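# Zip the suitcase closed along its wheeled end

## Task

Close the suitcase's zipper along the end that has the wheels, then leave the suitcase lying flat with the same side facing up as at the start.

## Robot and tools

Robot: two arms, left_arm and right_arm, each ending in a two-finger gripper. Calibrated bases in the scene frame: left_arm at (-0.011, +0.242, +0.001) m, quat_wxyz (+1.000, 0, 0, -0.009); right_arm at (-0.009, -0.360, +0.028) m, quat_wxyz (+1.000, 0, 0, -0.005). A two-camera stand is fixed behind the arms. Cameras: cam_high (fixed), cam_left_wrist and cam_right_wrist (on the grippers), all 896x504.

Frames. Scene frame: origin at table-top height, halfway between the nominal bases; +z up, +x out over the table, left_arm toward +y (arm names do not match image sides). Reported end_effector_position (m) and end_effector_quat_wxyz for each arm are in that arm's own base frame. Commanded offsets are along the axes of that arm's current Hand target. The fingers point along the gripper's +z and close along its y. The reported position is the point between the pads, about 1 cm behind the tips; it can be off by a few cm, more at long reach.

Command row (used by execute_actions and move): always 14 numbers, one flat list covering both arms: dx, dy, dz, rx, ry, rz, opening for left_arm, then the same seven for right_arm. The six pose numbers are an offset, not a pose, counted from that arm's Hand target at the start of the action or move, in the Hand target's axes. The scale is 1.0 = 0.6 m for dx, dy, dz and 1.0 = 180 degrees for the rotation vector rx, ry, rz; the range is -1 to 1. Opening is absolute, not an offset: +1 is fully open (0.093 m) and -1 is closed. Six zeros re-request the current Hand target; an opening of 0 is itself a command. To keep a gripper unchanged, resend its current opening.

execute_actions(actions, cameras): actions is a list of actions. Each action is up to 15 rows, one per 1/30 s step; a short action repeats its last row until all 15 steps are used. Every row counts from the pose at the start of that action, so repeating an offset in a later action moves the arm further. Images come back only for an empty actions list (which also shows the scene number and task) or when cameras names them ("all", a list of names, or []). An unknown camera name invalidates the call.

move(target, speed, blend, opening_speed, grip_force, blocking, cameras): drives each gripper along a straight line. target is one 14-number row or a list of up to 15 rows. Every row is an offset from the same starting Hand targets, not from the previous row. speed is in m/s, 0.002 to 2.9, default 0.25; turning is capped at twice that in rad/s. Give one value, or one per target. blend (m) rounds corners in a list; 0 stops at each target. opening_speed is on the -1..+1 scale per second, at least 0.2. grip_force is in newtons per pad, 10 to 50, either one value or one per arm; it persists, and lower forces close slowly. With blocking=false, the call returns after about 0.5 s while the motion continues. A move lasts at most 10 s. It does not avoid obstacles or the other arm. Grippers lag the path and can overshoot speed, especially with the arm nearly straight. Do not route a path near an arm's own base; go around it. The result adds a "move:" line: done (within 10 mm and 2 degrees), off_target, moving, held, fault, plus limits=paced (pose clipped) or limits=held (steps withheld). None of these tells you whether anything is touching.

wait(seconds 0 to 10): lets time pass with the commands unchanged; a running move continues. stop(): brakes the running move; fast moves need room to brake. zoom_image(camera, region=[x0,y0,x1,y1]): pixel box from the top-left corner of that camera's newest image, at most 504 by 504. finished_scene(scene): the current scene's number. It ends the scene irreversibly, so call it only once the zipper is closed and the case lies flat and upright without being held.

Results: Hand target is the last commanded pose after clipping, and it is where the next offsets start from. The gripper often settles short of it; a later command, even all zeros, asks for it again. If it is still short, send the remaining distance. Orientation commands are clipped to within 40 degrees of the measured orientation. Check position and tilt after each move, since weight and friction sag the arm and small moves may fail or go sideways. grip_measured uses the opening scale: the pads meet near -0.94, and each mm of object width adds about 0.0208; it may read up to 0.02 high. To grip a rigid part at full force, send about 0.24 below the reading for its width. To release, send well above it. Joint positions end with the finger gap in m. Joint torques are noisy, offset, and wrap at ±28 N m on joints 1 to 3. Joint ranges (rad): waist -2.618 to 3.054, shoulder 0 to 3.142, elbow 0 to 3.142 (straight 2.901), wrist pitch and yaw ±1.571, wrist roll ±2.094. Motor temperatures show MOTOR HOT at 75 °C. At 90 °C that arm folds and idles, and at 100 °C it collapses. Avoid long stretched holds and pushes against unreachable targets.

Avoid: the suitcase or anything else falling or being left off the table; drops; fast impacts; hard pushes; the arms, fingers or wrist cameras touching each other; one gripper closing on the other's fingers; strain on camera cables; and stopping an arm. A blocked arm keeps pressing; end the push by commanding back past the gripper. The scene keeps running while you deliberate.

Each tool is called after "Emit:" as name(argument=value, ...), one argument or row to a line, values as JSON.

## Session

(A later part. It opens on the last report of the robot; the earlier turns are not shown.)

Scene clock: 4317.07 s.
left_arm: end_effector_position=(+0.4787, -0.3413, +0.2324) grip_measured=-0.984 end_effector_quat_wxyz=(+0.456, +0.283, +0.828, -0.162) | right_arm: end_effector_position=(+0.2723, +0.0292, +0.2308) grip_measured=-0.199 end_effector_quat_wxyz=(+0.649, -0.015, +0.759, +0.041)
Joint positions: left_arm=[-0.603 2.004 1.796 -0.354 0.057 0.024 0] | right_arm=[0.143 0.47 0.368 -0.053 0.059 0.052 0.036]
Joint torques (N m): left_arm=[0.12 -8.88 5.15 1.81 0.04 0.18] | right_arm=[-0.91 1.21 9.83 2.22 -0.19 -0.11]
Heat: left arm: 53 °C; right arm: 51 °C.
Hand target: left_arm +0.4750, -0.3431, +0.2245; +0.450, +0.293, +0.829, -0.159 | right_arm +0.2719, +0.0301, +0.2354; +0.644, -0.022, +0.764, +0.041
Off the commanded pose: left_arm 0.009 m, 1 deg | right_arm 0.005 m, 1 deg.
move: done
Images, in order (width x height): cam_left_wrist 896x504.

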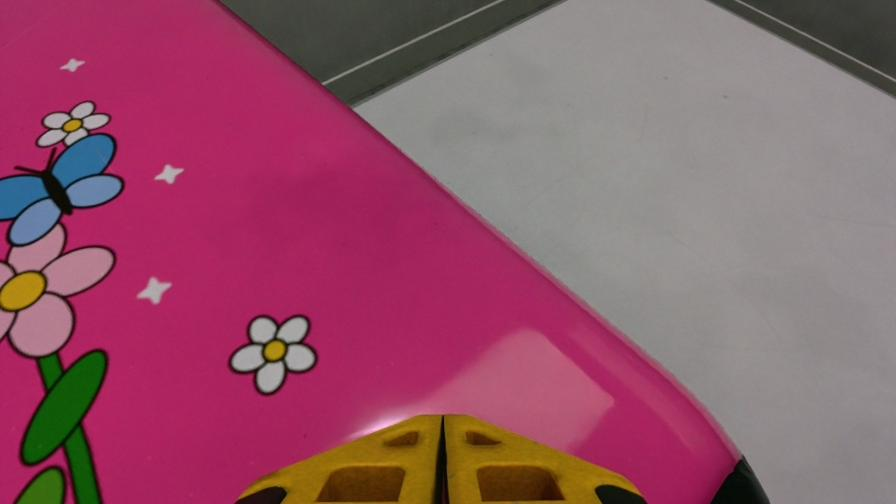

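Emit:
move(
  target=[0.049, 0.0, 0.0319, 0, 0, 0, -1.0, 0.0, 0.0, 0.0, 0.0, 0, 0, -0.2],
  speed=0.08,
  cameras=["cam_left_wrist"],
)

Scene clock: 4322.03 s.
left_arm: end_effector_position=(+0.4839, -0.3452, +0.2306) grip_measured=-0.984 end_effector_quat_wxyz=(+0.497, +0.277, +0.804, -0.174) | right_arm: end_effector_position=(+0.2723, +0.0292, +0.2308) grip_measured=-0.199 end_effector_quat_wxyz=(+0.649, -0.015, +0.759, +0.041)
Joint positions: left_arm=[-0.603 1.984 1.678 -0.158 0.059 0.024 0] | right_arm=[0.143 0.47 0.368 -0.053 0.059 0.052 0.036]
Joint torques (N m): left_arm=[0.13 -6.78 4.16 1.21 0.02 0.18] | right_arm=[-0.62 1.14 9.94 2.23 -0.16 -0.18]
Heat: left arm: 53 °C; right arm: 51 °C.
Hand target: left_arm +0.4750, -0.3431, +0.1894; +0.450, +0.293, +0.829, -0.159 | right_arm +0.2719, +0.0301, +0.2354; +0.644, -0.022, +0.764, +0.041
Off the commanded pose: left_arm 0.042 m, 7 deg | right_arm 0.005 m, 1 deg.
move: off_target (left_arm)
Images, in order (width x height): cam_left_wrist 896x504.

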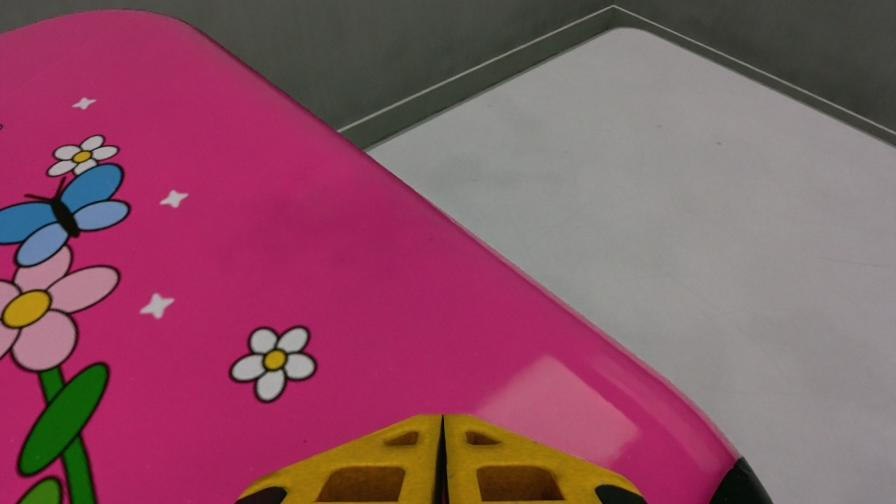

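Emit:
move(
  target=[
    [0.0, 0.0, 0.0, 0, 0, 0, -1.0, 0.0713, 0.3167, -0.002, -0.0548, 0.0019, -0.0094, -0.5],
    [0.0, 0.0, 0.0, 0, 0, 0, -1.0, 0.198, 0.44, 0.1243, -0.2026, 0.007, -0.0346, -0.5],
  ],
  speed=0.2,
  blend=[0.03, 0],
  cameras=["cam_right_wrist", "cam_high"],
)

Scene clock: 4337.20 s.
left_arm: end_effector_position=(+0.4839, -0.3452, +0.2306) grip_measured=-0.984 end_effector_quat_wxyz=(+0.497, +0.279, +0.803, -0.172) | right_arm: end_effector_position=(+0.2952, +0.2947, +0.0960) grip_measured=-0.498 end_effector_quat_wxyz=(+0.572, -0.268, +0.741, +0.228)
Joint positions: left_arm=[-0.603 1.984 1.678 -0.158 0.059 0.03 0] | right_arm=[0.823 1.72 0.419 1.056 0.094 0.056 0.021]
Joint torques (N m): left_arm=[0.14 -6.78 4.16 1.21 0.02 0.18] | right_arm=[-0.35 -4.71 6.39 3.34 -0.26 -0.05]
Heat: left arm: 49 °C; right arm: 51 °C.
Hand target: left_arm +0.4750, -0.3431, +0.1894; +0.450, +0.293, +0.829, -0.159 | right_arm +0.3018, +0.3020, +0.1148; +0.597, -0.264, +0.717, +0.243
Off the commanded pose: left_arm 0.042 m, 7 deg | right_arm 0.021 m, 4 deg.
move: off_target (left_arm, right_arm)
Images, in order (width x height): cam_high 896x504, cam_right_wrist 896x504.

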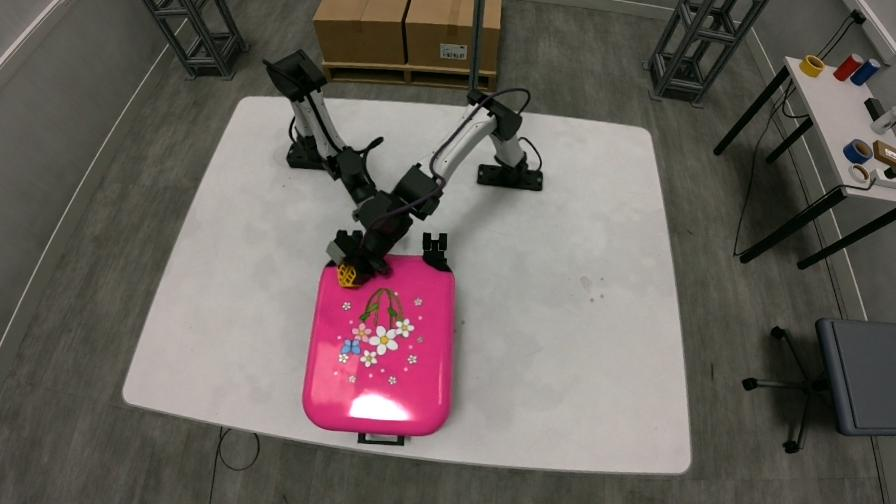

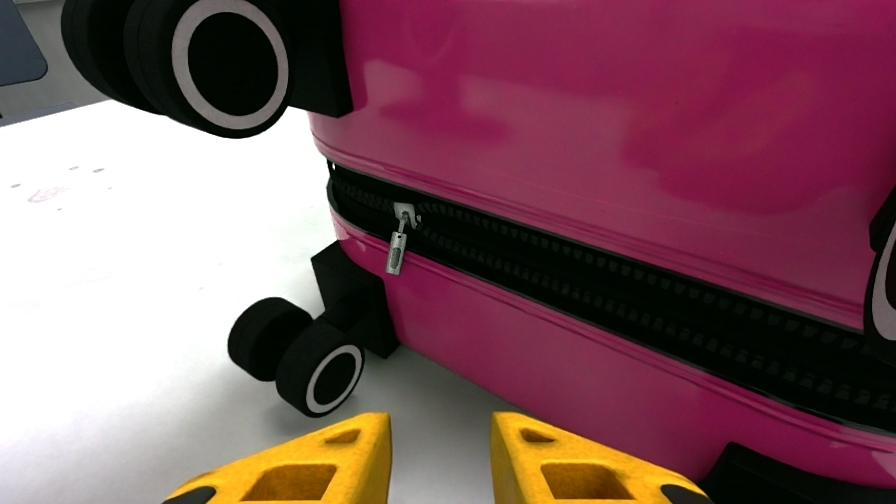

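Emit:
move(
  target=[0.0, 0.0, 0.0, 0, 0, 0, -1.0, 0.027, 0.0548, 0.118, 0.1094, -0.02, 0.0186, -0.5],
  speed=0.12,
  cameras=["cam_right_wrist", "cam_high"],
)

Scene clock: 4360.10 s.
left_arm: end_effector_position=(+0.4839, -0.3452, +0.2306) grip_measured=-0.984 end_effector_quat_wxyz=(+0.497, +0.279, +0.803, -0.172) | right_arm: end_effector_position=(+0.3272, +0.3654, +0.0776) grip_measured=-0.498 end_effector_quat_wxyz=(+0.636, -0.150, +0.746, +0.123)
Joint positions: left_arm=[-0.603 1.984 1.678 -0.158 0.059 0.03 0] | right_arm=[1.05 2.106 0.796 1.109 0.649 0.115 0.021]
Joint torques (N m): left_arm=[0.13 -6.75 4.15 1.2 0.02 0.18] | right_arm=[-0.02 -7.41 6.13 2.98 0.1 0.27]
Motor temperatures (°C): left_arm=[29 46 41 38 28 27 30] | right_arm=[27 39 47 54 28 25 26]
Heat: left arm: 46 °C; right arm: 54 °C.
Hand target: left_arm +0.4750, -0.3431, +0.1894; +0.450, +0.293, +0.829, -0.159 | right_arm +0.3290, +0.3720, +0.0881; +0.648, -0.129, +0.737, +0.142
Off the commanded pose: left_arm 0.042 m, 7 deg | right_arm 0.012 m, 4 deg.
move: off_target (left_arm, right_arm)
Images, in order (width x height): cam_high 896x504, cam_right_wrist 896x504.

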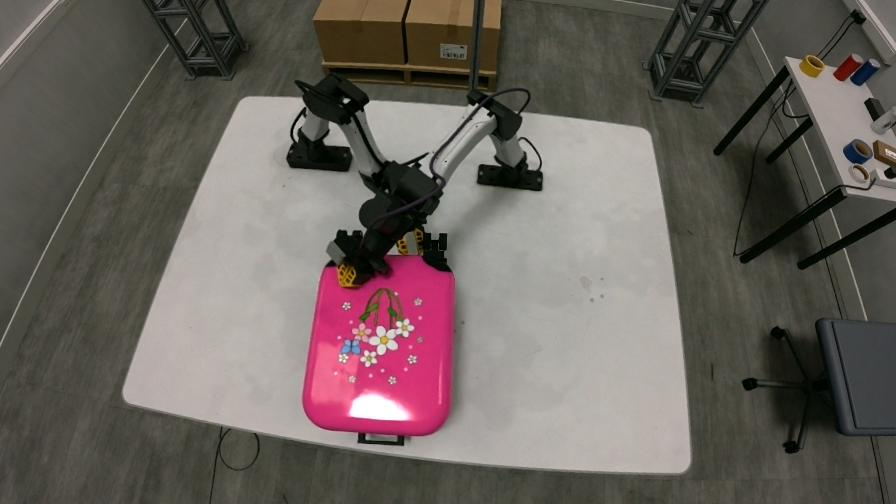

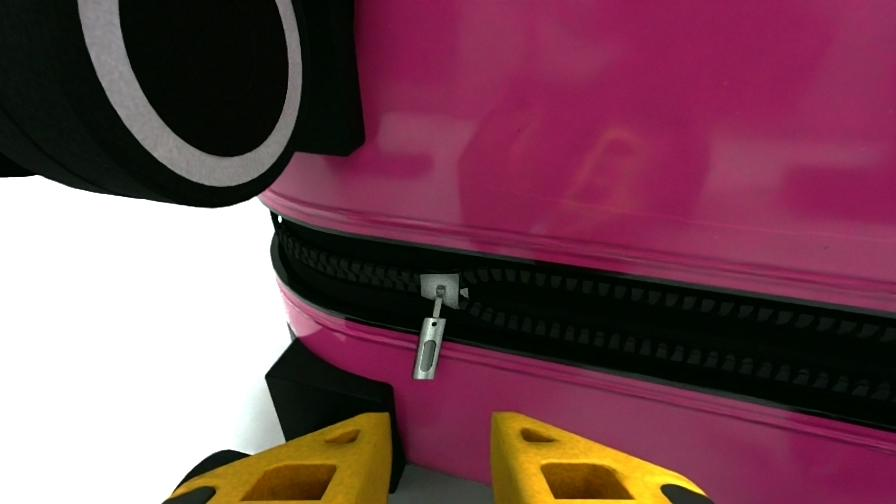

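Emit:
move(
  target=[0.0, 0.0, 0.0, 0, 0, 0, -1.0, 0.006, 0.012, 0.058, 0, 0, 0, -0.5],
  speed=0.1,
  cameras=["cam_right_wrist"],
)

Scene clock: 4370.20 s.
left_arm: end_effector_position=(+0.4839, -0.3452, +0.2306) grip_measured=-0.984 end_effector_quat_wxyz=(+0.497, +0.279, +0.803, -0.172) | right_arm: end_effector_position=(+0.3547, +0.3862, +0.0791) grip_measured=-0.498 end_effector_quat_wxyz=(+0.648, -0.133, +0.738, +0.133)
Joint positions: left_arm=[-0.603 1.984 1.678 -0.158 0.059 0.03 0] | right_arm=[1.019 2.203 0.941 1.109 0.632 0.115 0.021]
Joint torques (N m): left_arm=[0.12 -6.78 4.15 1.21 0.01 0.18] | right_arm=[-0.03 -8.18 6.41 2.4 -0.11 0.16]
Motor temperatures (°C): left_arm=[29 45 41 38 28 27 30] | right_arm=[27 41 46 55 28 25 26]
Heat: left arm: 45 °C; right arm: 55 °C.
Hand target: left_arm +0.4750, -0.3431, +0.1894; +0.450, +0.293, +0.829, -0.159 | right_arm +0.3578, +0.3918, +0.0807; +0.648, -0.129, +0.737, +0.142
Off the commanded pose: left_arm 0.042 m, 7 deg | right_arm 0.007 m, 1 deg.
move: off_target (left_arm)
Images, in order (width x height): cam_right_wrist 896x504.

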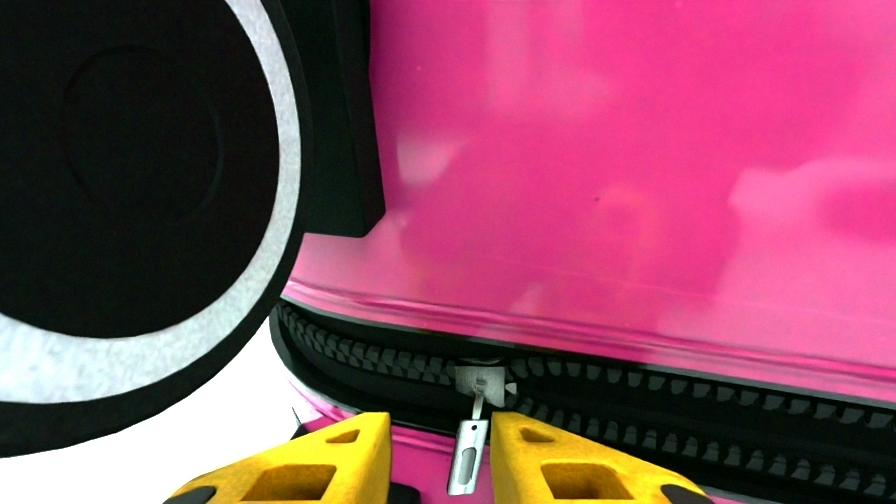

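Emit:
move(
  target=[0.0, 0.0, 0.0, 0, 0, 0, -1.0, 0.02, -0.004, 0.0, 0, 0, 0, -0.5],
  speed=0.06,
  cameras=["cam_right_wrist"],
)

Scene clock: 4378.90 s.
left_arm: end_effector_position=(+0.4839, -0.3452, +0.2306) grip_measured=-0.984 end_effector_quat_wxyz=(+0.497, +0.279, +0.803, -0.172) | right_arm: end_effector_position=(+0.3532, +0.3857, +0.0608) grip_measured=-0.498 end_effector_quat_wxyz=(+0.639, -0.143, +0.746, +0.124)
Joint positions: left_arm=[-0.603 1.984 1.678 -0.158 0.059 0.03 0] | right_arm=[1.02 2.24 0.941 1.109 0.631 0.115 0.021]
Joint torques (N m): left_arm=[0.1 -6.79 4.15 1.21 0.02 0.18] | right_arm=[-0.51 -8.28 5.52 2.91 -0.17 0.11]
Heat: left arm: 45 °C; right arm: 54 °C.
Hand target: left_arm +0.4750, -0.3431, +0.1894; +0.450, +0.293, +0.829, -0.159 | right_arm +0.3572, +0.3895, +0.0686; +0.648, -0.129, +0.737, +0.142
Off the commanded pose: left_arm 0.042 m, 7 deg | right_arm 0.010 m, 3 deg.
move: off_target (left_arm, right_arm)
Images, in order (width x height): cam_right_wrist 896x504.

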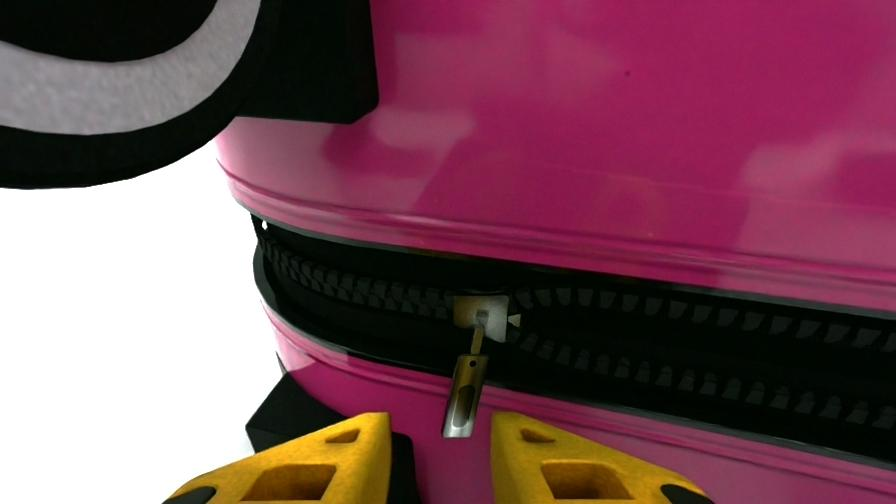

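Emit:
move(
  target=[0.0, 0.0, 0.0, 0, 0, 0, -1.0, -0.004, -0.006, 0.027, 0, 0, 0, -0.5],
  speed=0.06,
  cameras=["cam_right_wrist"],
)

Scene clock: 4384.87 s.
left_arm: end_effector_position=(+0.4850, -0.3447, +0.2315) grip_measured=-0.984 end_effector_quat_wxyz=(+0.500, +0.277, +0.802, -0.171) | right_arm: end_effector_position=(+0.3622, +0.3890, +0.0618) grip_measured=-0.498 end_effector_quat_wxyz=(+0.642, -0.139, +0.743, +0.128)
Joint positions: left_arm=[-0.603 1.984 1.677 -0.15 0.053 0.03 0] | right_arm=[1.005 2.26 0.974 1.109 0.616 0.115 0.021]
Joint torques (N m): left_arm=[0.12 -6.8 4.42 1.15 0.02 0.17] | right_arm=[-1.28 -8.08 6.95 2.65 -0.27 0.08]
Motor temperatures (°C): left_arm=[28 44 40 38 28 27 29] | right_arm=[27 44 45 55 28 25 26]
Heat: left arm: 44 °C; right arm: 55 °C.
Hand target: left_arm +0.4750, -0.3431, +0.1894; +0.450, +0.293, +0.829, -0.159 | right_arm +0.3737, +0.3923, +0.0690; +0.648, -0.129, +0.737, +0.142
Off the commanded pose: left_arm 0.043 m, 7 deg | right_arm 0.014 m, 2 deg.
move: off_target (left_arm, right_arm)
Images, in order (width x height): cam_right_wrist 896x504.

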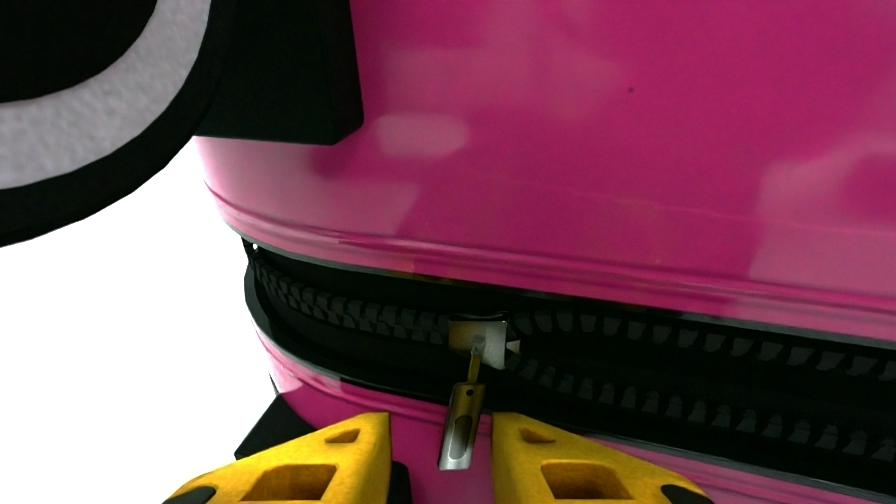

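Emit:
move(
  target=[0.0, 0.0, 0.0, 0, 0, 0, -1.0, -0.002, 0.0, 0.015, 0, 0, 0, -0.5],
  speed=0.06,
  cameras=["cam_right_wrist"],
)

Scene clock: 4392.67 s.
left_arm: end_effector_position=(+0.4872, -0.3417, +0.2311) grip_measured=-0.984 end_effector_quat_wxyz=(+0.502, +0.274, +0.803, -0.167) | right_arm: end_effector_position=(+0.3692, +0.3946, +0.0622) grip_measured=-0.498 end_effector_quat_wxyz=(+0.643, -0.140, +0.741, +0.137)
Joint positions: left_arm=[-0.598 1.984 1.675 -0.148 0.046 0.03 0] | right_arm=[0.993 2.28 1.007 1.109 0.589 0.115 0.021]
Joint torques (N m): left_arm=[-0.24 -6.8 4.4 1.12 0.08 0.17] | right_arm=[-1.58 -8.84 7.3 2.47 -0.15 0.06]
Motor temperatures (°C): left_arm=[28 44 41 38 28 27 29] | right_arm=[27 46 45 55 28 25 26]
Heat: left arm: 44 °C; right arm: 55 °C.
Hand target: left_arm +0.4750, -0.3431, +0.1894; +0.450, +0.293, +0.829, -0.159 | right_arm +0.3821, +0.3957, +0.0691; +0.648, -0.129, +0.737, +0.142
Off the commanded pose: left_arm 0.043 m, 7 deg | right_arm 0.015 m, 2 deg.
move: off_target (left_arm, right_arm)
Images, in order (width x height): cam_right_wrist 896x504.

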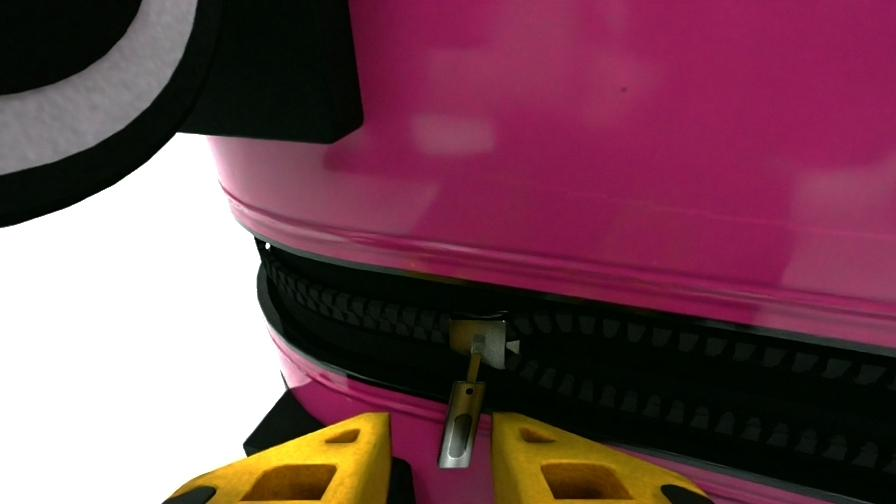

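Emit:
move(
  target=[0.0, 0.0, 0.0, 0, 0, 0, -1.0, 0.0, 0.0, 0.004, 0, 0, 0, -1.0],
  speed=0.06,
  grip_force=[50, 30],
  cameras=["cam_right_wrist"],
)

Scene clock: 4402.00 s.
left_arm: end_effector_position=(+0.4880, -0.3406, +0.2310) grip_measured=-0.984 end_effector_quat_wxyz=(+0.503, +0.272, +0.804, -0.164) | right_arm: end_effector_position=(+0.3748, +0.3915, +0.0622) grip_measured=-0.898 end_effector_quat_wxyz=(+0.645, -0.134, +0.741, +0.133)
Joint positions: left_arm=[-0.598 1.984 1.675 -0.148 0.039 0.03 0] | right_arm=[0.982 2.286 1.016 1.109 0.594 0.115 0.002]
Joint torques (N m): left_arm=[-0.28 -6.79 4.37 1.13 0.14 0.17] | right_arm=[-0.76 -8.95 7.66 2.4 -0.17 0.06]
Heat: left arm: 44 °C; right arm: 54 °C.
Hand target: left_arm +0.4750, -0.3431, +0.1894; +0.450, +0.293, +0.829, -0.159 | right_arm +0.3844, +0.3966, +0.0688; +0.648, -0.129, +0.737, +0.142
Off the commanded pose: left_arm 0.044 m, 7 deg | right_arm 0.013 m, 1 deg.
grip_force (N): 50, 30
move: off_target (left_arm, right_arm)
Images, in order (width x height): cam_right_wrist 896x504.

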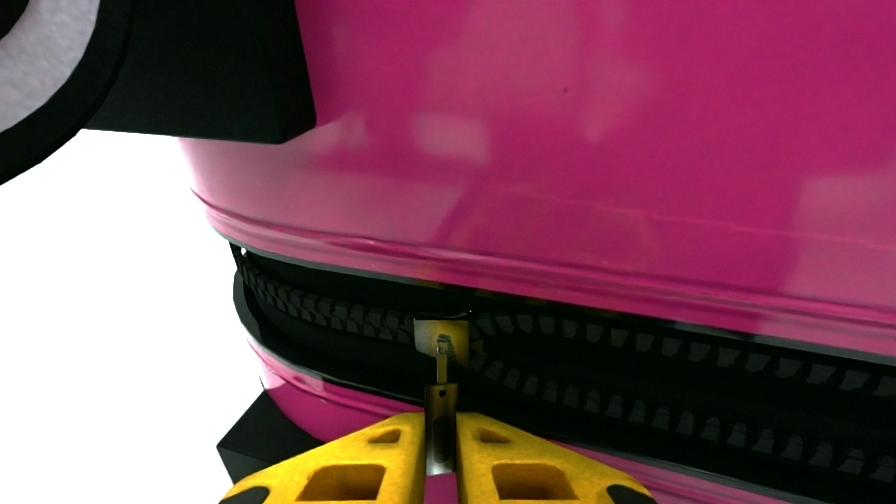

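Emit:
move(
  target=[
    [0.0, 0.0, 0.0, 0, 0, 0, -1.0, -0.0217, 0.004, -0.031, 0, 0, 0, -1.0],
    [0.0, 0.0, 0.0, 0, 0, 0, -1.0, -0.0217, -0.0278, -0.041, 0, 0, 0, -1.0],
  ],
  speed=0.06,
  grip_force=[50, 50],
  cameras=["cam_right_wrist"],
)

Scene clock: 4413.90 s.
left_arm: end_effector_position=(+0.4839, -0.3465, +0.2314) grip_measured=-0.984 end_effector_quat_wxyz=(+0.501, +0.279, +0.801, -0.172) | right_arm: end_effector_position=(+0.3629, +0.3800, +0.0613) grip_measured=-0.977 end_effector_quat_wxyz=(+0.631, -0.153, +0.748, +0.137)
Joint positions: left_arm=[-0.606 1.984 1.675 -0.147 0.054 0.03 0] | right_arm=[0.977 2.225 0.928 1.101 0.553 0.115 0]
Joint torques (N m): left_arm=[-0.27 -6.78 4.4 1.12 0.05 0.17] | right_arm=[-1.07 -12.03 3.64 2.76 0.12 0.05]
Heat: left arm: 43 °C; right arm: 53 °C.
Hand target: left_arm +0.4750, -0.3431, +0.1894; +0.450, +0.293, +0.829, -0.159 | right_arm +0.3696, +0.3719, +0.0839; +0.648, -0.129, +0.737, +0.142
Off the commanded pose: left_arm 0.043 m, 7 deg | right_arm 0.025 m, 4 deg.
move: off_target (left_arm, right_arm)
Images, in order (width x height): cam_right_wrist 896x504.

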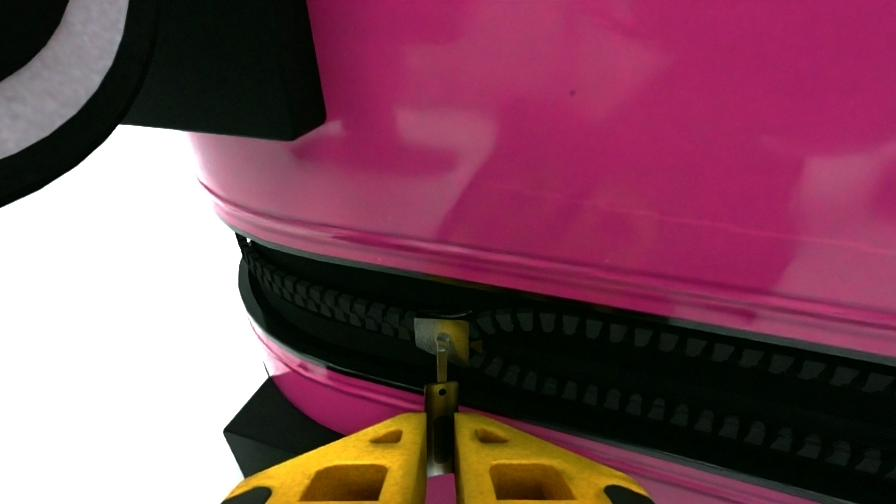

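Emit:
move(
  target=[0.0, 0.0, 0.0, 0, 0, 0, -1.0, -0.022, 0.0, 0.0, 0, 0, 0, -1.0],
  speed=0.06,
  cameras=["cam_right_wrist"],
)

Scene clock: 4419.47 s.
left_arm: end_effector_position=(+0.4839, -0.3465, +0.2314) grip_measured=-0.984 end_effector_quat_wxyz=(+0.501, +0.279, +0.801, -0.172) | right_arm: end_effector_position=(+0.3625, +0.3797, +0.0636) grip_measured=-0.977 end_effector_quat_wxyz=(+0.626, -0.159, +0.751, +0.137)
Joint positions: left_arm=[-0.606 1.984 1.675 -0.147 0.054 0.03 0] | right_arm=[0.974 2.203 0.925 1.067 0.54 0.115 0]
Joint torques (N m): left_arm=[-0.27 -6.8 4.41 1.12 0.06 0.17] | right_arm=[-0.84 -13.57 4.44 2.64 0.17 0.04]
Motor temperatures (°C): left_arm=[28 43 41 38 28 27 29] | right_arm=[27 52 44 53 28 25 27]
Heat: left arm: 43 °C; right arm: 53 °C.
Hand target: left_arm +0.4750, -0.3431, +0.1894; +0.450, +0.293, +0.829, -0.159 | right_arm +0.3713, +0.3720, +0.0970; +0.648, -0.129, +0.737, +0.142
Off the commanded pose: left_arm 0.043 m, 7 deg | right_arm 0.035 m, 5 deg.
move: off_target (left_arm, right_arm)
Images, in order (width x height): cam_right_wrist 896x504.

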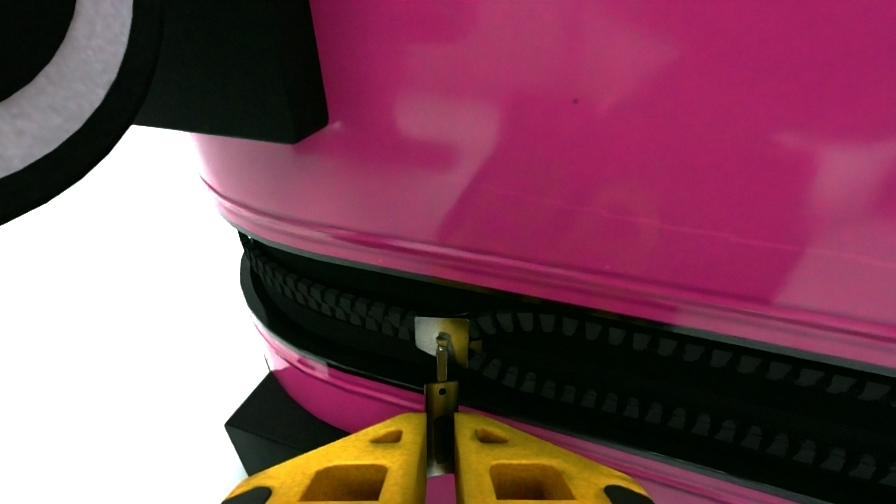

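Emit:
move(
  target=[0.0, 0.0, 0.0, 0, 0, 0, -1.0, 0.008, -0.05, -0.012, 0, 0, 0, -1.0],
  speed=0.1,
  cameras=["cam_right_wrist", "cam_high"],
)

Scene clock: 4428.67 s.
left_arm: end_effector_position=(+0.4801, -0.3520, +0.2314) grip_measured=-0.984 end_effector_quat_wxyz=(+0.499, +0.286, +0.798, -0.182) | right_arm: end_effector_position=(+0.3571, +0.3636, +0.0618) grip_measured=-0.977 end_effector_quat_wxyz=(+0.613, -0.179, +0.753, +0.155)
Joint positions: left_arm=[-0.612 1.984 1.672 -0.141 0.072 0.03 0] | right_arm=[0.938 2.152 0.833 1.096 0.447 0.111 0]
Joint torques (N m): left_arm=[0.16 -6.8 4.71 1.04 -0.1 0.18] | right_arm=[-2.73 -11.85 3.56 3.21 0.62 -0.09]
Motor temperatures (°C): left_arm=[28 43 40 38 28 27 29] | right_arm=[27 59 43 53 28 25 27]
Heat: left arm: 43 °C; right arm: 59 °C.
Hand target: left_arm +0.4750, -0.3431, +0.1894; +0.450, +0.293, +0.829, -0.159 | right_arm +0.3753, +0.3415, +0.0918; +0.648, -0.129, +0.737, +0.142
Off the commanded pose: left_arm 0.043 m, 7 deg | right_arm 0.041 m, 7 deg.
move: off_target (left_arm, right_arm)
Images, in order (width x height): cam_high 896x504, cam_right_wrist 896x504.

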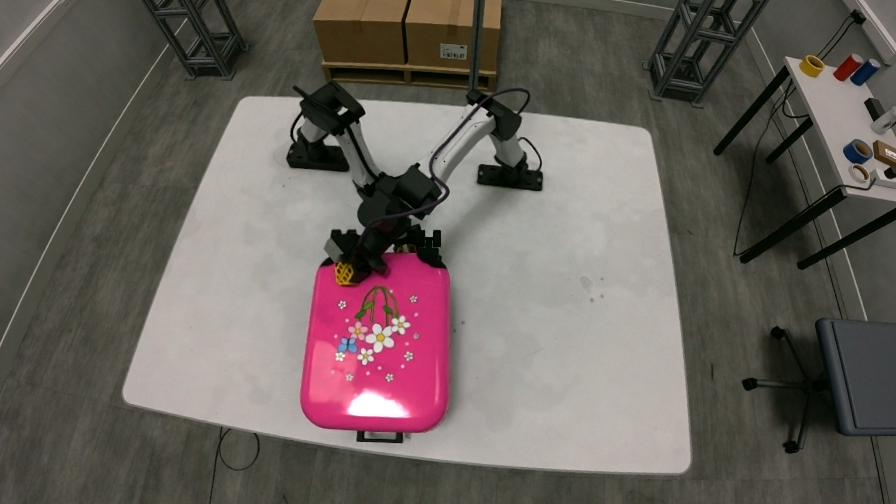

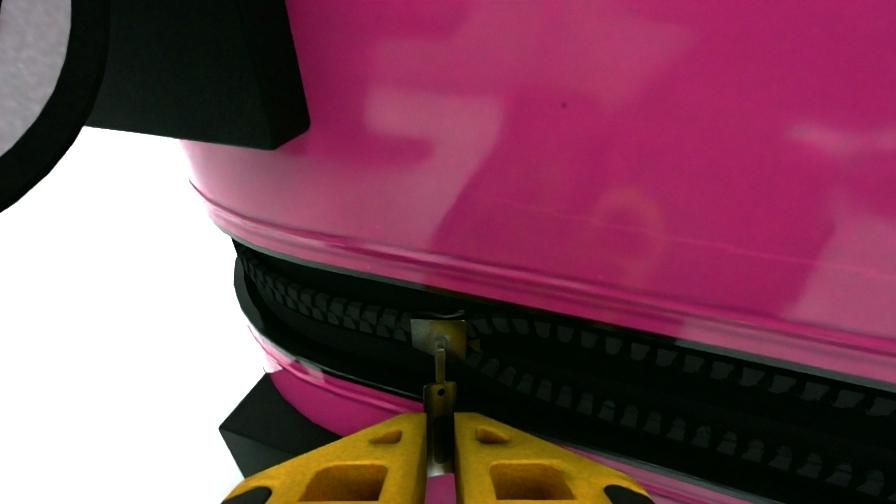

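Emit:
move(
  target=[
    [-0.109, 0.0053, -0.263, 0, 0, 0, -1.0, 0.0, 0.0, 0.0, 0, 0, 0, -1.0],
    [0.0913, 0.1468, -0.5252, -0.1259, -0.0444, -0.0819, 0.0, 0.0, 0.0, 0.0, 0, 0, 0, -1.0],
  ],
  speed=0.2,
  blend=[0.03, 0],
  cameras=["cam_left_wrist", "cam_high", "cam_right_wrist"],
)

Scene clock: 4505.07 s.
left_arm: end_effector_position=(+0.3000, -0.0951, +0.3078) grip_measured=-0.002 end_effector_quat_wxyz=(+0.517, +0.093, +0.848, -0.073) | right_arm: end_effector_position=(+0.3583, +0.3612, +0.0616) grip_measured=-0.977 end_effector_quat_wxyz=(+0.614, -0.177, +0.753, +0.154)
Joint positions: left_arm=[-0.359 0.941 1.072 -0.607 -0.098 -0.082 0.045] | right_arm=[0.933 2.152 0.829 1.102 0.447 0.111 0]
Joint torques (N m): left_arm=[0.69 -1.85 6.2 2.08 -0.19 -0.05] | right_arm=[-2.33 -12.01 3.7 3.16 0.56 0.02]
Motor temperatures (°C): left_arm=[28 43 39 37 28 27 29] | right_arm=[28 73 38 55 28 25 29]
Heat: left arm: 43 °C; right arm: 73 °C.
Hand target: left_arm +0.3017, -0.0897, +0.3149; +0.530, +0.079, +0.841, -0.070 | right_arm +0.3753, +0.3415, +0.0918; +0.648, -0.129, +0.737, +0.142
Off the commanded pose: left_arm 0.009 m, 2 deg | right_arm 0.040 m, 7 deg.
move: off_target (right_arm)

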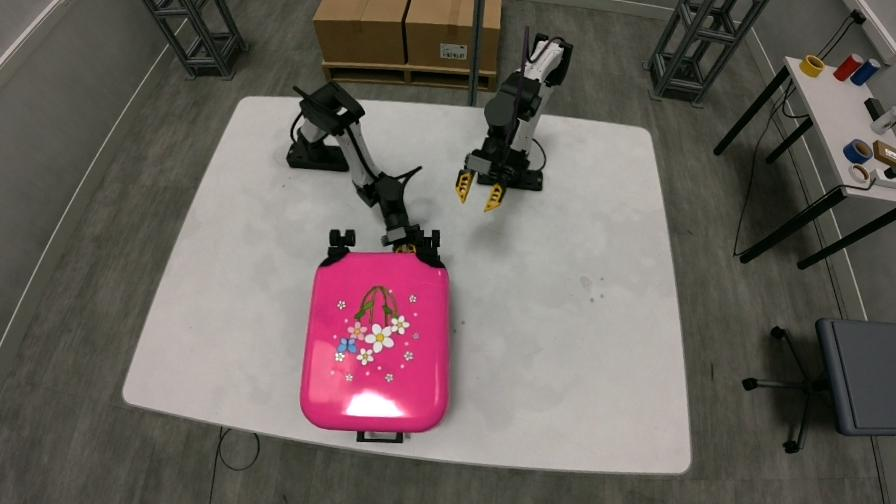

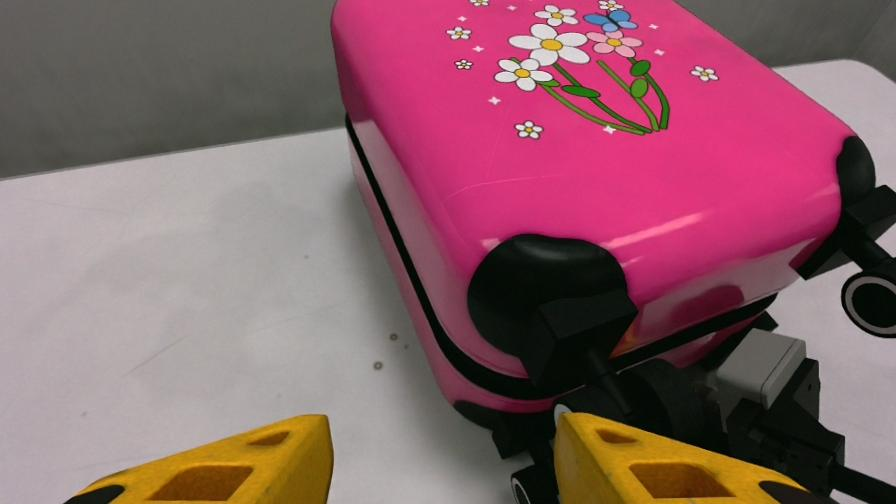

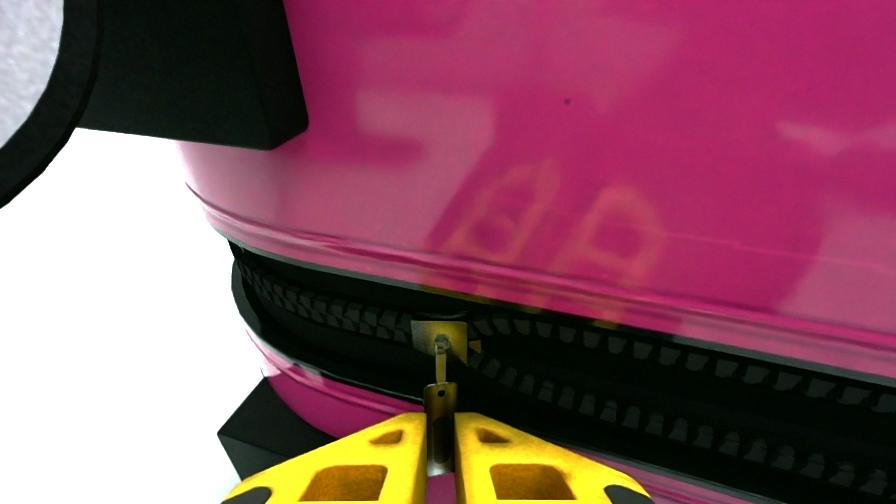

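Emit:
move(
  target=[0.2877, -0.0568, 0.058, -0.0802, -0.0586, -0.038, 0.5, 0.0308, 0.0338, -0.0098, 0, 0, 0, -1.0],
  speed=0.2,
  cameras=["cam_left_wrist", "cam_high", "cam_right_wrist"],
)

Scene clock: 4517.40 s.
left_arm: end_effector_position=(+0.2498, -0.1190, +0.1377) grip_measured=+0.498 end_effector_quat_wxyz=(+0.591, -0.025, +0.806, +0.009) | right_arm: end_effector_position=(+0.3543, +0.3599, +0.0623) grip_measured=-0.977 end_effector_quat_wxyz=(+0.627, -0.159, +0.750, +0.137)
Joint positions: left_arm=[-0.956 0.909 0.278 0.102 -0.934 -0.456 0.069] | right_arm=[0.962 2.168 0.829 1.133 0.528 0.111 0]
Joint torques (N m): left_arm=[-0.28 -0.42 5.93 2.11 -0.51 0] | right_arm=[0.1 -7.71 4.81 3.22 0.39 0.11]
Motor temperatures (°C): left_arm=[28 42 39 39 28 27 29] | right_arm=[28 73 39 56 28 25 29]
Heat: left arm: 42 °C; right arm: 73 °C.
Hand target: left_arm +0.2520, -0.1198, +0.1453; +0.606, -0.045, +0.794, -0.002 | right_arm +0.3600, +0.3579, +0.0751; +0.648, -0.129, +0.737, +0.142
Off the commanded pose: left_arm 0.008 m, 3 deg | right_arm 0.014 m, 5 deg.
move: off_target (left_arm, right_arm)

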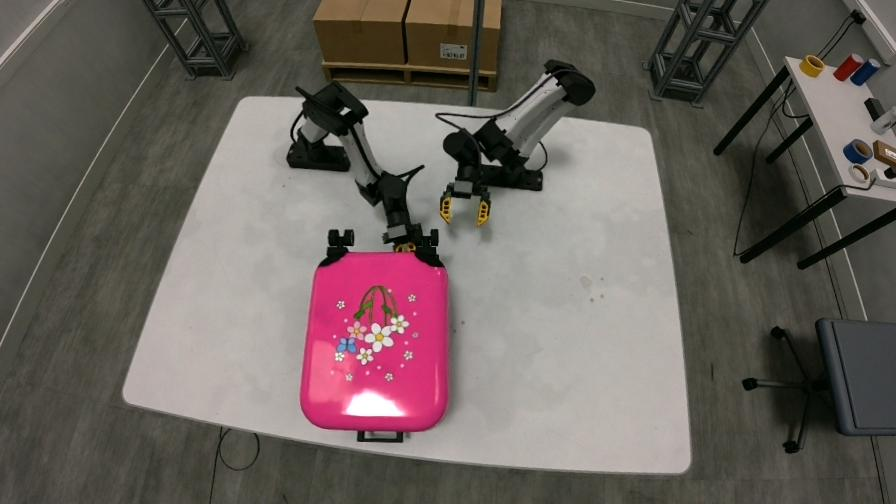

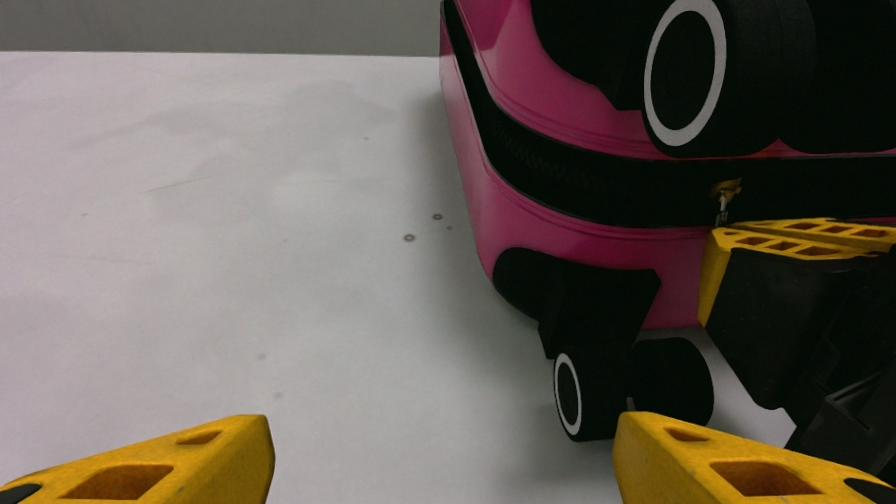

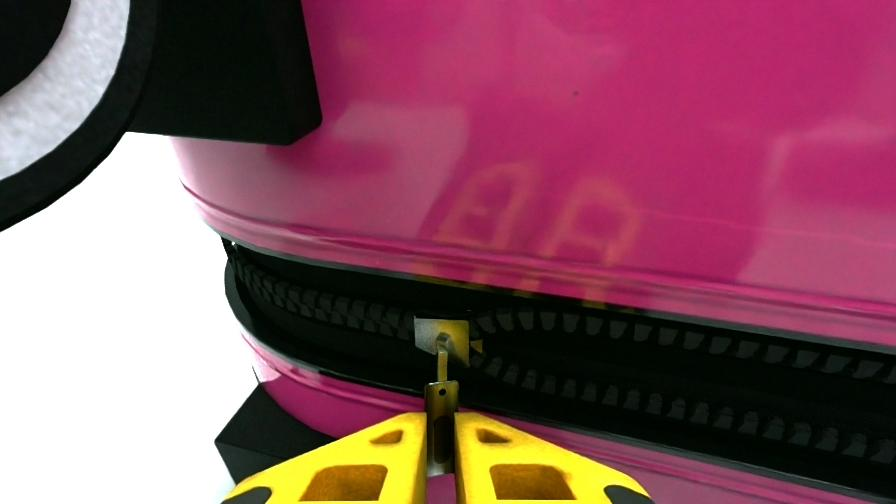

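Emit:
move(
  target=[-0.0823, -0.1322, 0.0028, 0.0843, -0.0293, -0.473, -1.0, 0.0, 0.0, 0.0, 0, 0, 0, -1.0],
  speed=0.2,
  cameras=["cam_left_wrist", "cam_high"],
)

Scene clock: 4608.23 s.
left_arm: end_effector_position=(+0.2681, -0.1910, +0.1758) grip_measured=-0.985 end_effector_quat_wxyz=(+0.479, -0.482, +0.558, -0.476) | right_arm: end_effector_position=(+0.3543, +0.3599, +0.0623) grip_measured=-0.977 end_effector_quat_wxyz=(+0.627, -0.159, +0.750, +0.137)
Joint positions: left_arm=[-1.059 1.263 0.321 0.784 -0.983 -1.627 0] | right_arm=[0.962 2.168 0.829 1.133 0.528 0.111 0]
Joint torques (N m): left_arm=[-0.47 -1.94 8.72 2.13 -0.35 0.01] | right_arm=[-0.01 -7.86 4.94 3.24 0.39 0.15]
Motor temperatures (°C): left_arm=[28 37 41 44 28 27 29] | right_arm=[27 59 40 66 28 25 30]
Heat: left arm: 44 °C; right arm: 66 °C.
Hand target: left_arm +0.2719, -0.1951, +0.1969; +0.478, -0.495, +0.522, -0.504 | right_arm +0.3600, +0.3579, +0.0751; +0.648, -0.129, +0.737, +0.142
Off the commanded pose: left_arm 0.022 m, 5 deg | right_arm 0.014 m, 5 deg.
move: off_target (left_arm, right_arm)
Images, in order (width x height): cam_high 896x504, cam_left_wrist 896x504.

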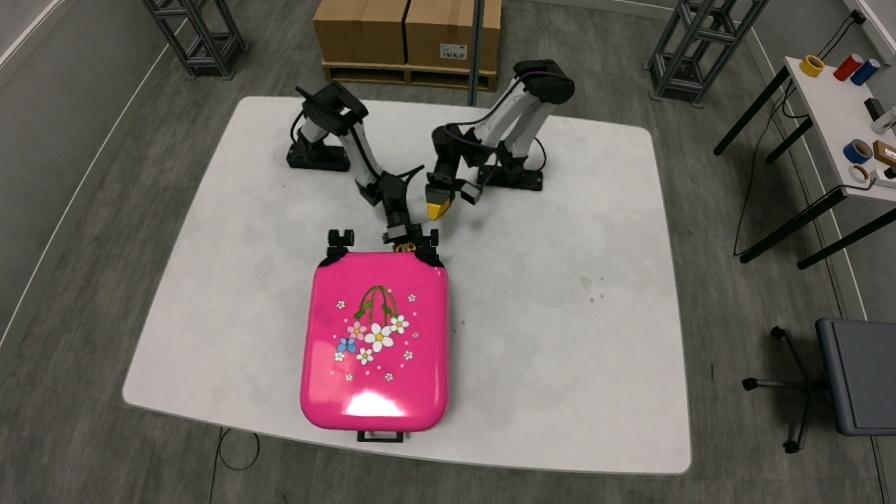

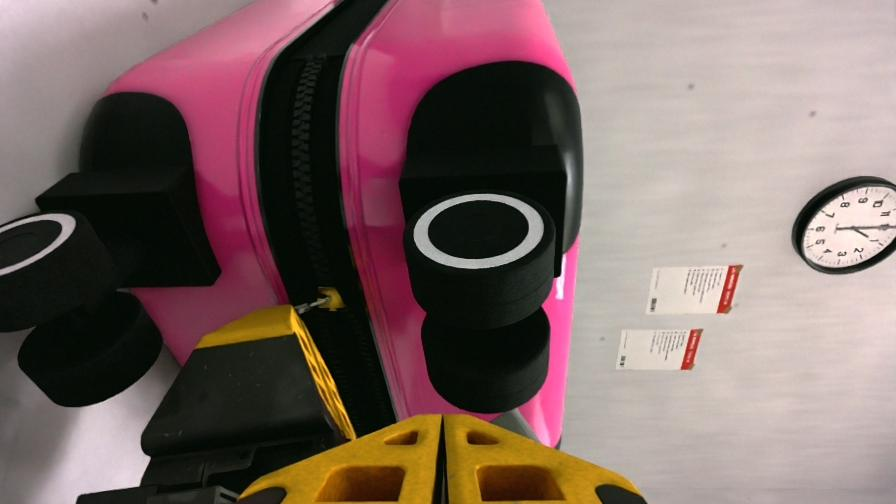

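Emit:
move(
  target=[0.0157, -0.0095, 0.034, 0, 0, 0, -1.0, 0.0, 0.0, 0.0, 0, 0, 0, -1.0],
  speed=0.1,
  cameras=["cam_left_wrist"],
)

Scene clock: 4625.77 s.
left_arm: end_effector_position=(+0.2866, -0.1980, +0.1810) grip_measured=-0.985 end_effector_quat_wxyz=(+0.484, -0.491, +0.549, -0.472) | right_arm: end_effector_position=(+0.3543, +0.3599, +0.0623) grip_measured=-0.977 end_effector_quat_wxyz=(+0.627, -0.159, +0.750, +0.137)
Joint positions: left_arm=[-1.013 1.341 0.393 0.798 -0.963 -1.627 0] | right_arm=[0.962 2.168 0.829 1.133 0.528 0.111 0]
Joint torques (N m): left_arm=[0.72 -2.47 8.72 2.16 -0.06 0.12] | right_arm=[0.17 -7.65 5.22 3.2 0.37 0.12]
Motor temperatures (°C): left_arm=[28 37 40 43 28 27 29] | right_arm=[27 58 39 67 28 25 30]
Heat: left arm: 43 °C; right arm: 67 °C.
Hand target: left_arm +0.2920, -0.2056, +0.2019; +0.478, -0.495, +0.522, -0.504 | right_arm +0.3600, +0.3579, +0.0751; +0.648, -0.129, +0.737, +0.142
Off the commanded pose: left_arm 0.023 m, 5 deg | right_arm 0.014 m, 5 deg.
move: off_target (left_arm, right_arm)
Images, in order (width x height): cam_left_wrist 896x504.

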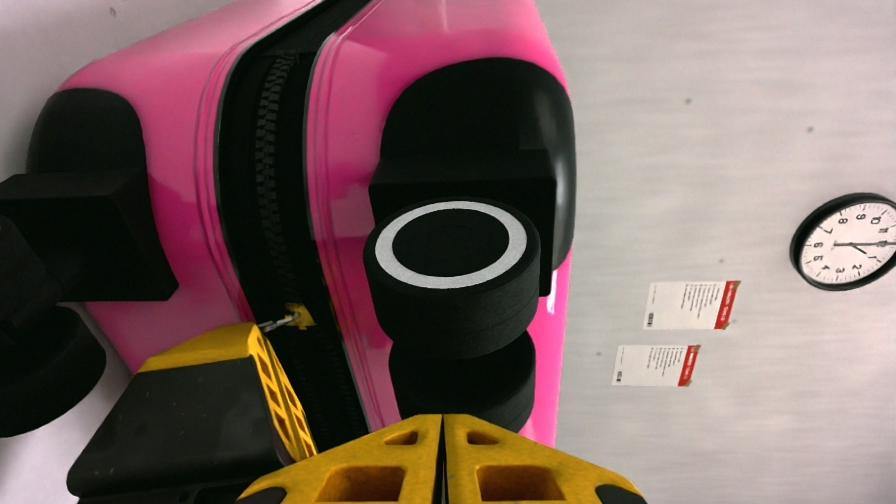

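Emit:
move(
  target=[-0.002, -0.005, 0.052, 0, 0, 0, -1.0, 0.0, 0.0, 0.0, 0, 0, 0, -1.0],
  speed=0.08,
  cameras=["cam_left_wrist", "cam_right_wrist"],
)

Scene clock: 4635.17 s.
left_arm: end_effector_position=(+0.3115, -0.2024, +0.1815) grip_measured=-0.985 end_effector_quat_wxyz=(+0.476, -0.493, +0.550, -0.478) | right_arm: end_effector_position=(+0.3552, +0.3587, +0.0623) grip_measured=-0.977 end_effector_quat_wxyz=(+0.627, -0.157, +0.751, +0.135)
Joint positions: left_arm=[-0.93 1.413 0.45 0.823 -0.869 -1.627 0] | right_arm=[0.961 2.168 0.829 1.133 0.533 0.111 0]
Joint torques (N m): left_arm=[1.73 -2.61 9.42 2.2 0.05 0.25] | right_arm=[-0.01 -7.57 4.96 3.22 0.34 0.08]
Motor temperatures (°C): left_arm=[28 37 40 44 28 27 29] | right_arm=[27 58 39 67 28 25 30]
Heat: left arm: 44 °C; right arm: 67 °C.
Hand target: left_arm +0.3233, -0.2060, +0.2038; +0.478, -0.495, +0.522, -0.504 | right_arm +0.3600, +0.3579, +0.0751; +0.648, -0.129, +0.737, +0.142
Off the commanded pose: left_arm 0.025 m, 4 deg | right_arm 0.014 m, 4 deg.
move: off_target (left_arm, right_arm)
Images, in order (width x height): cam_left_wrist 896x504, cam_right_wrist 896x504.

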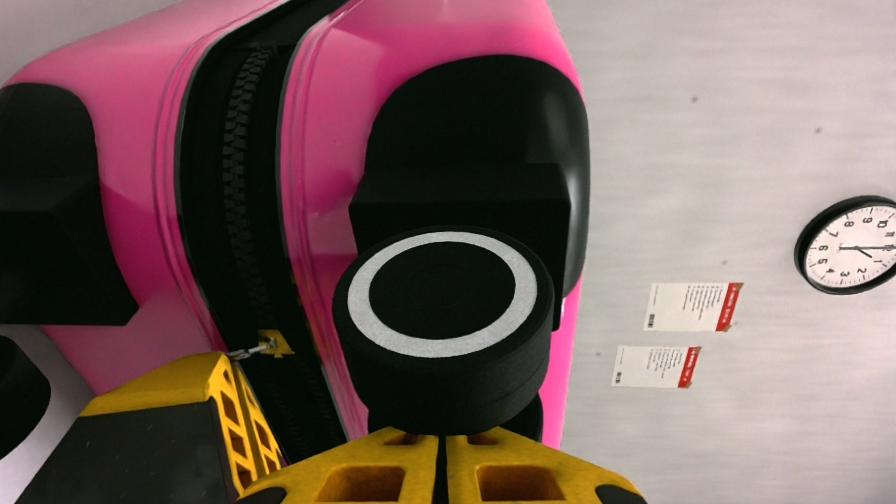

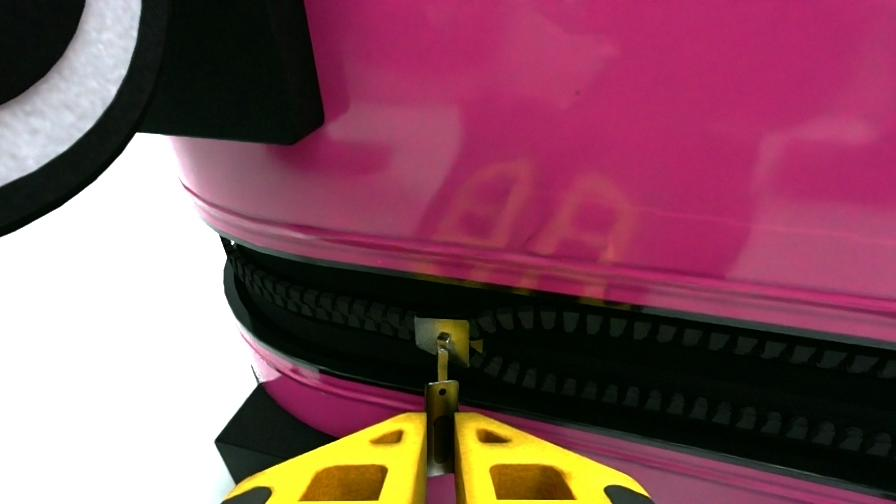

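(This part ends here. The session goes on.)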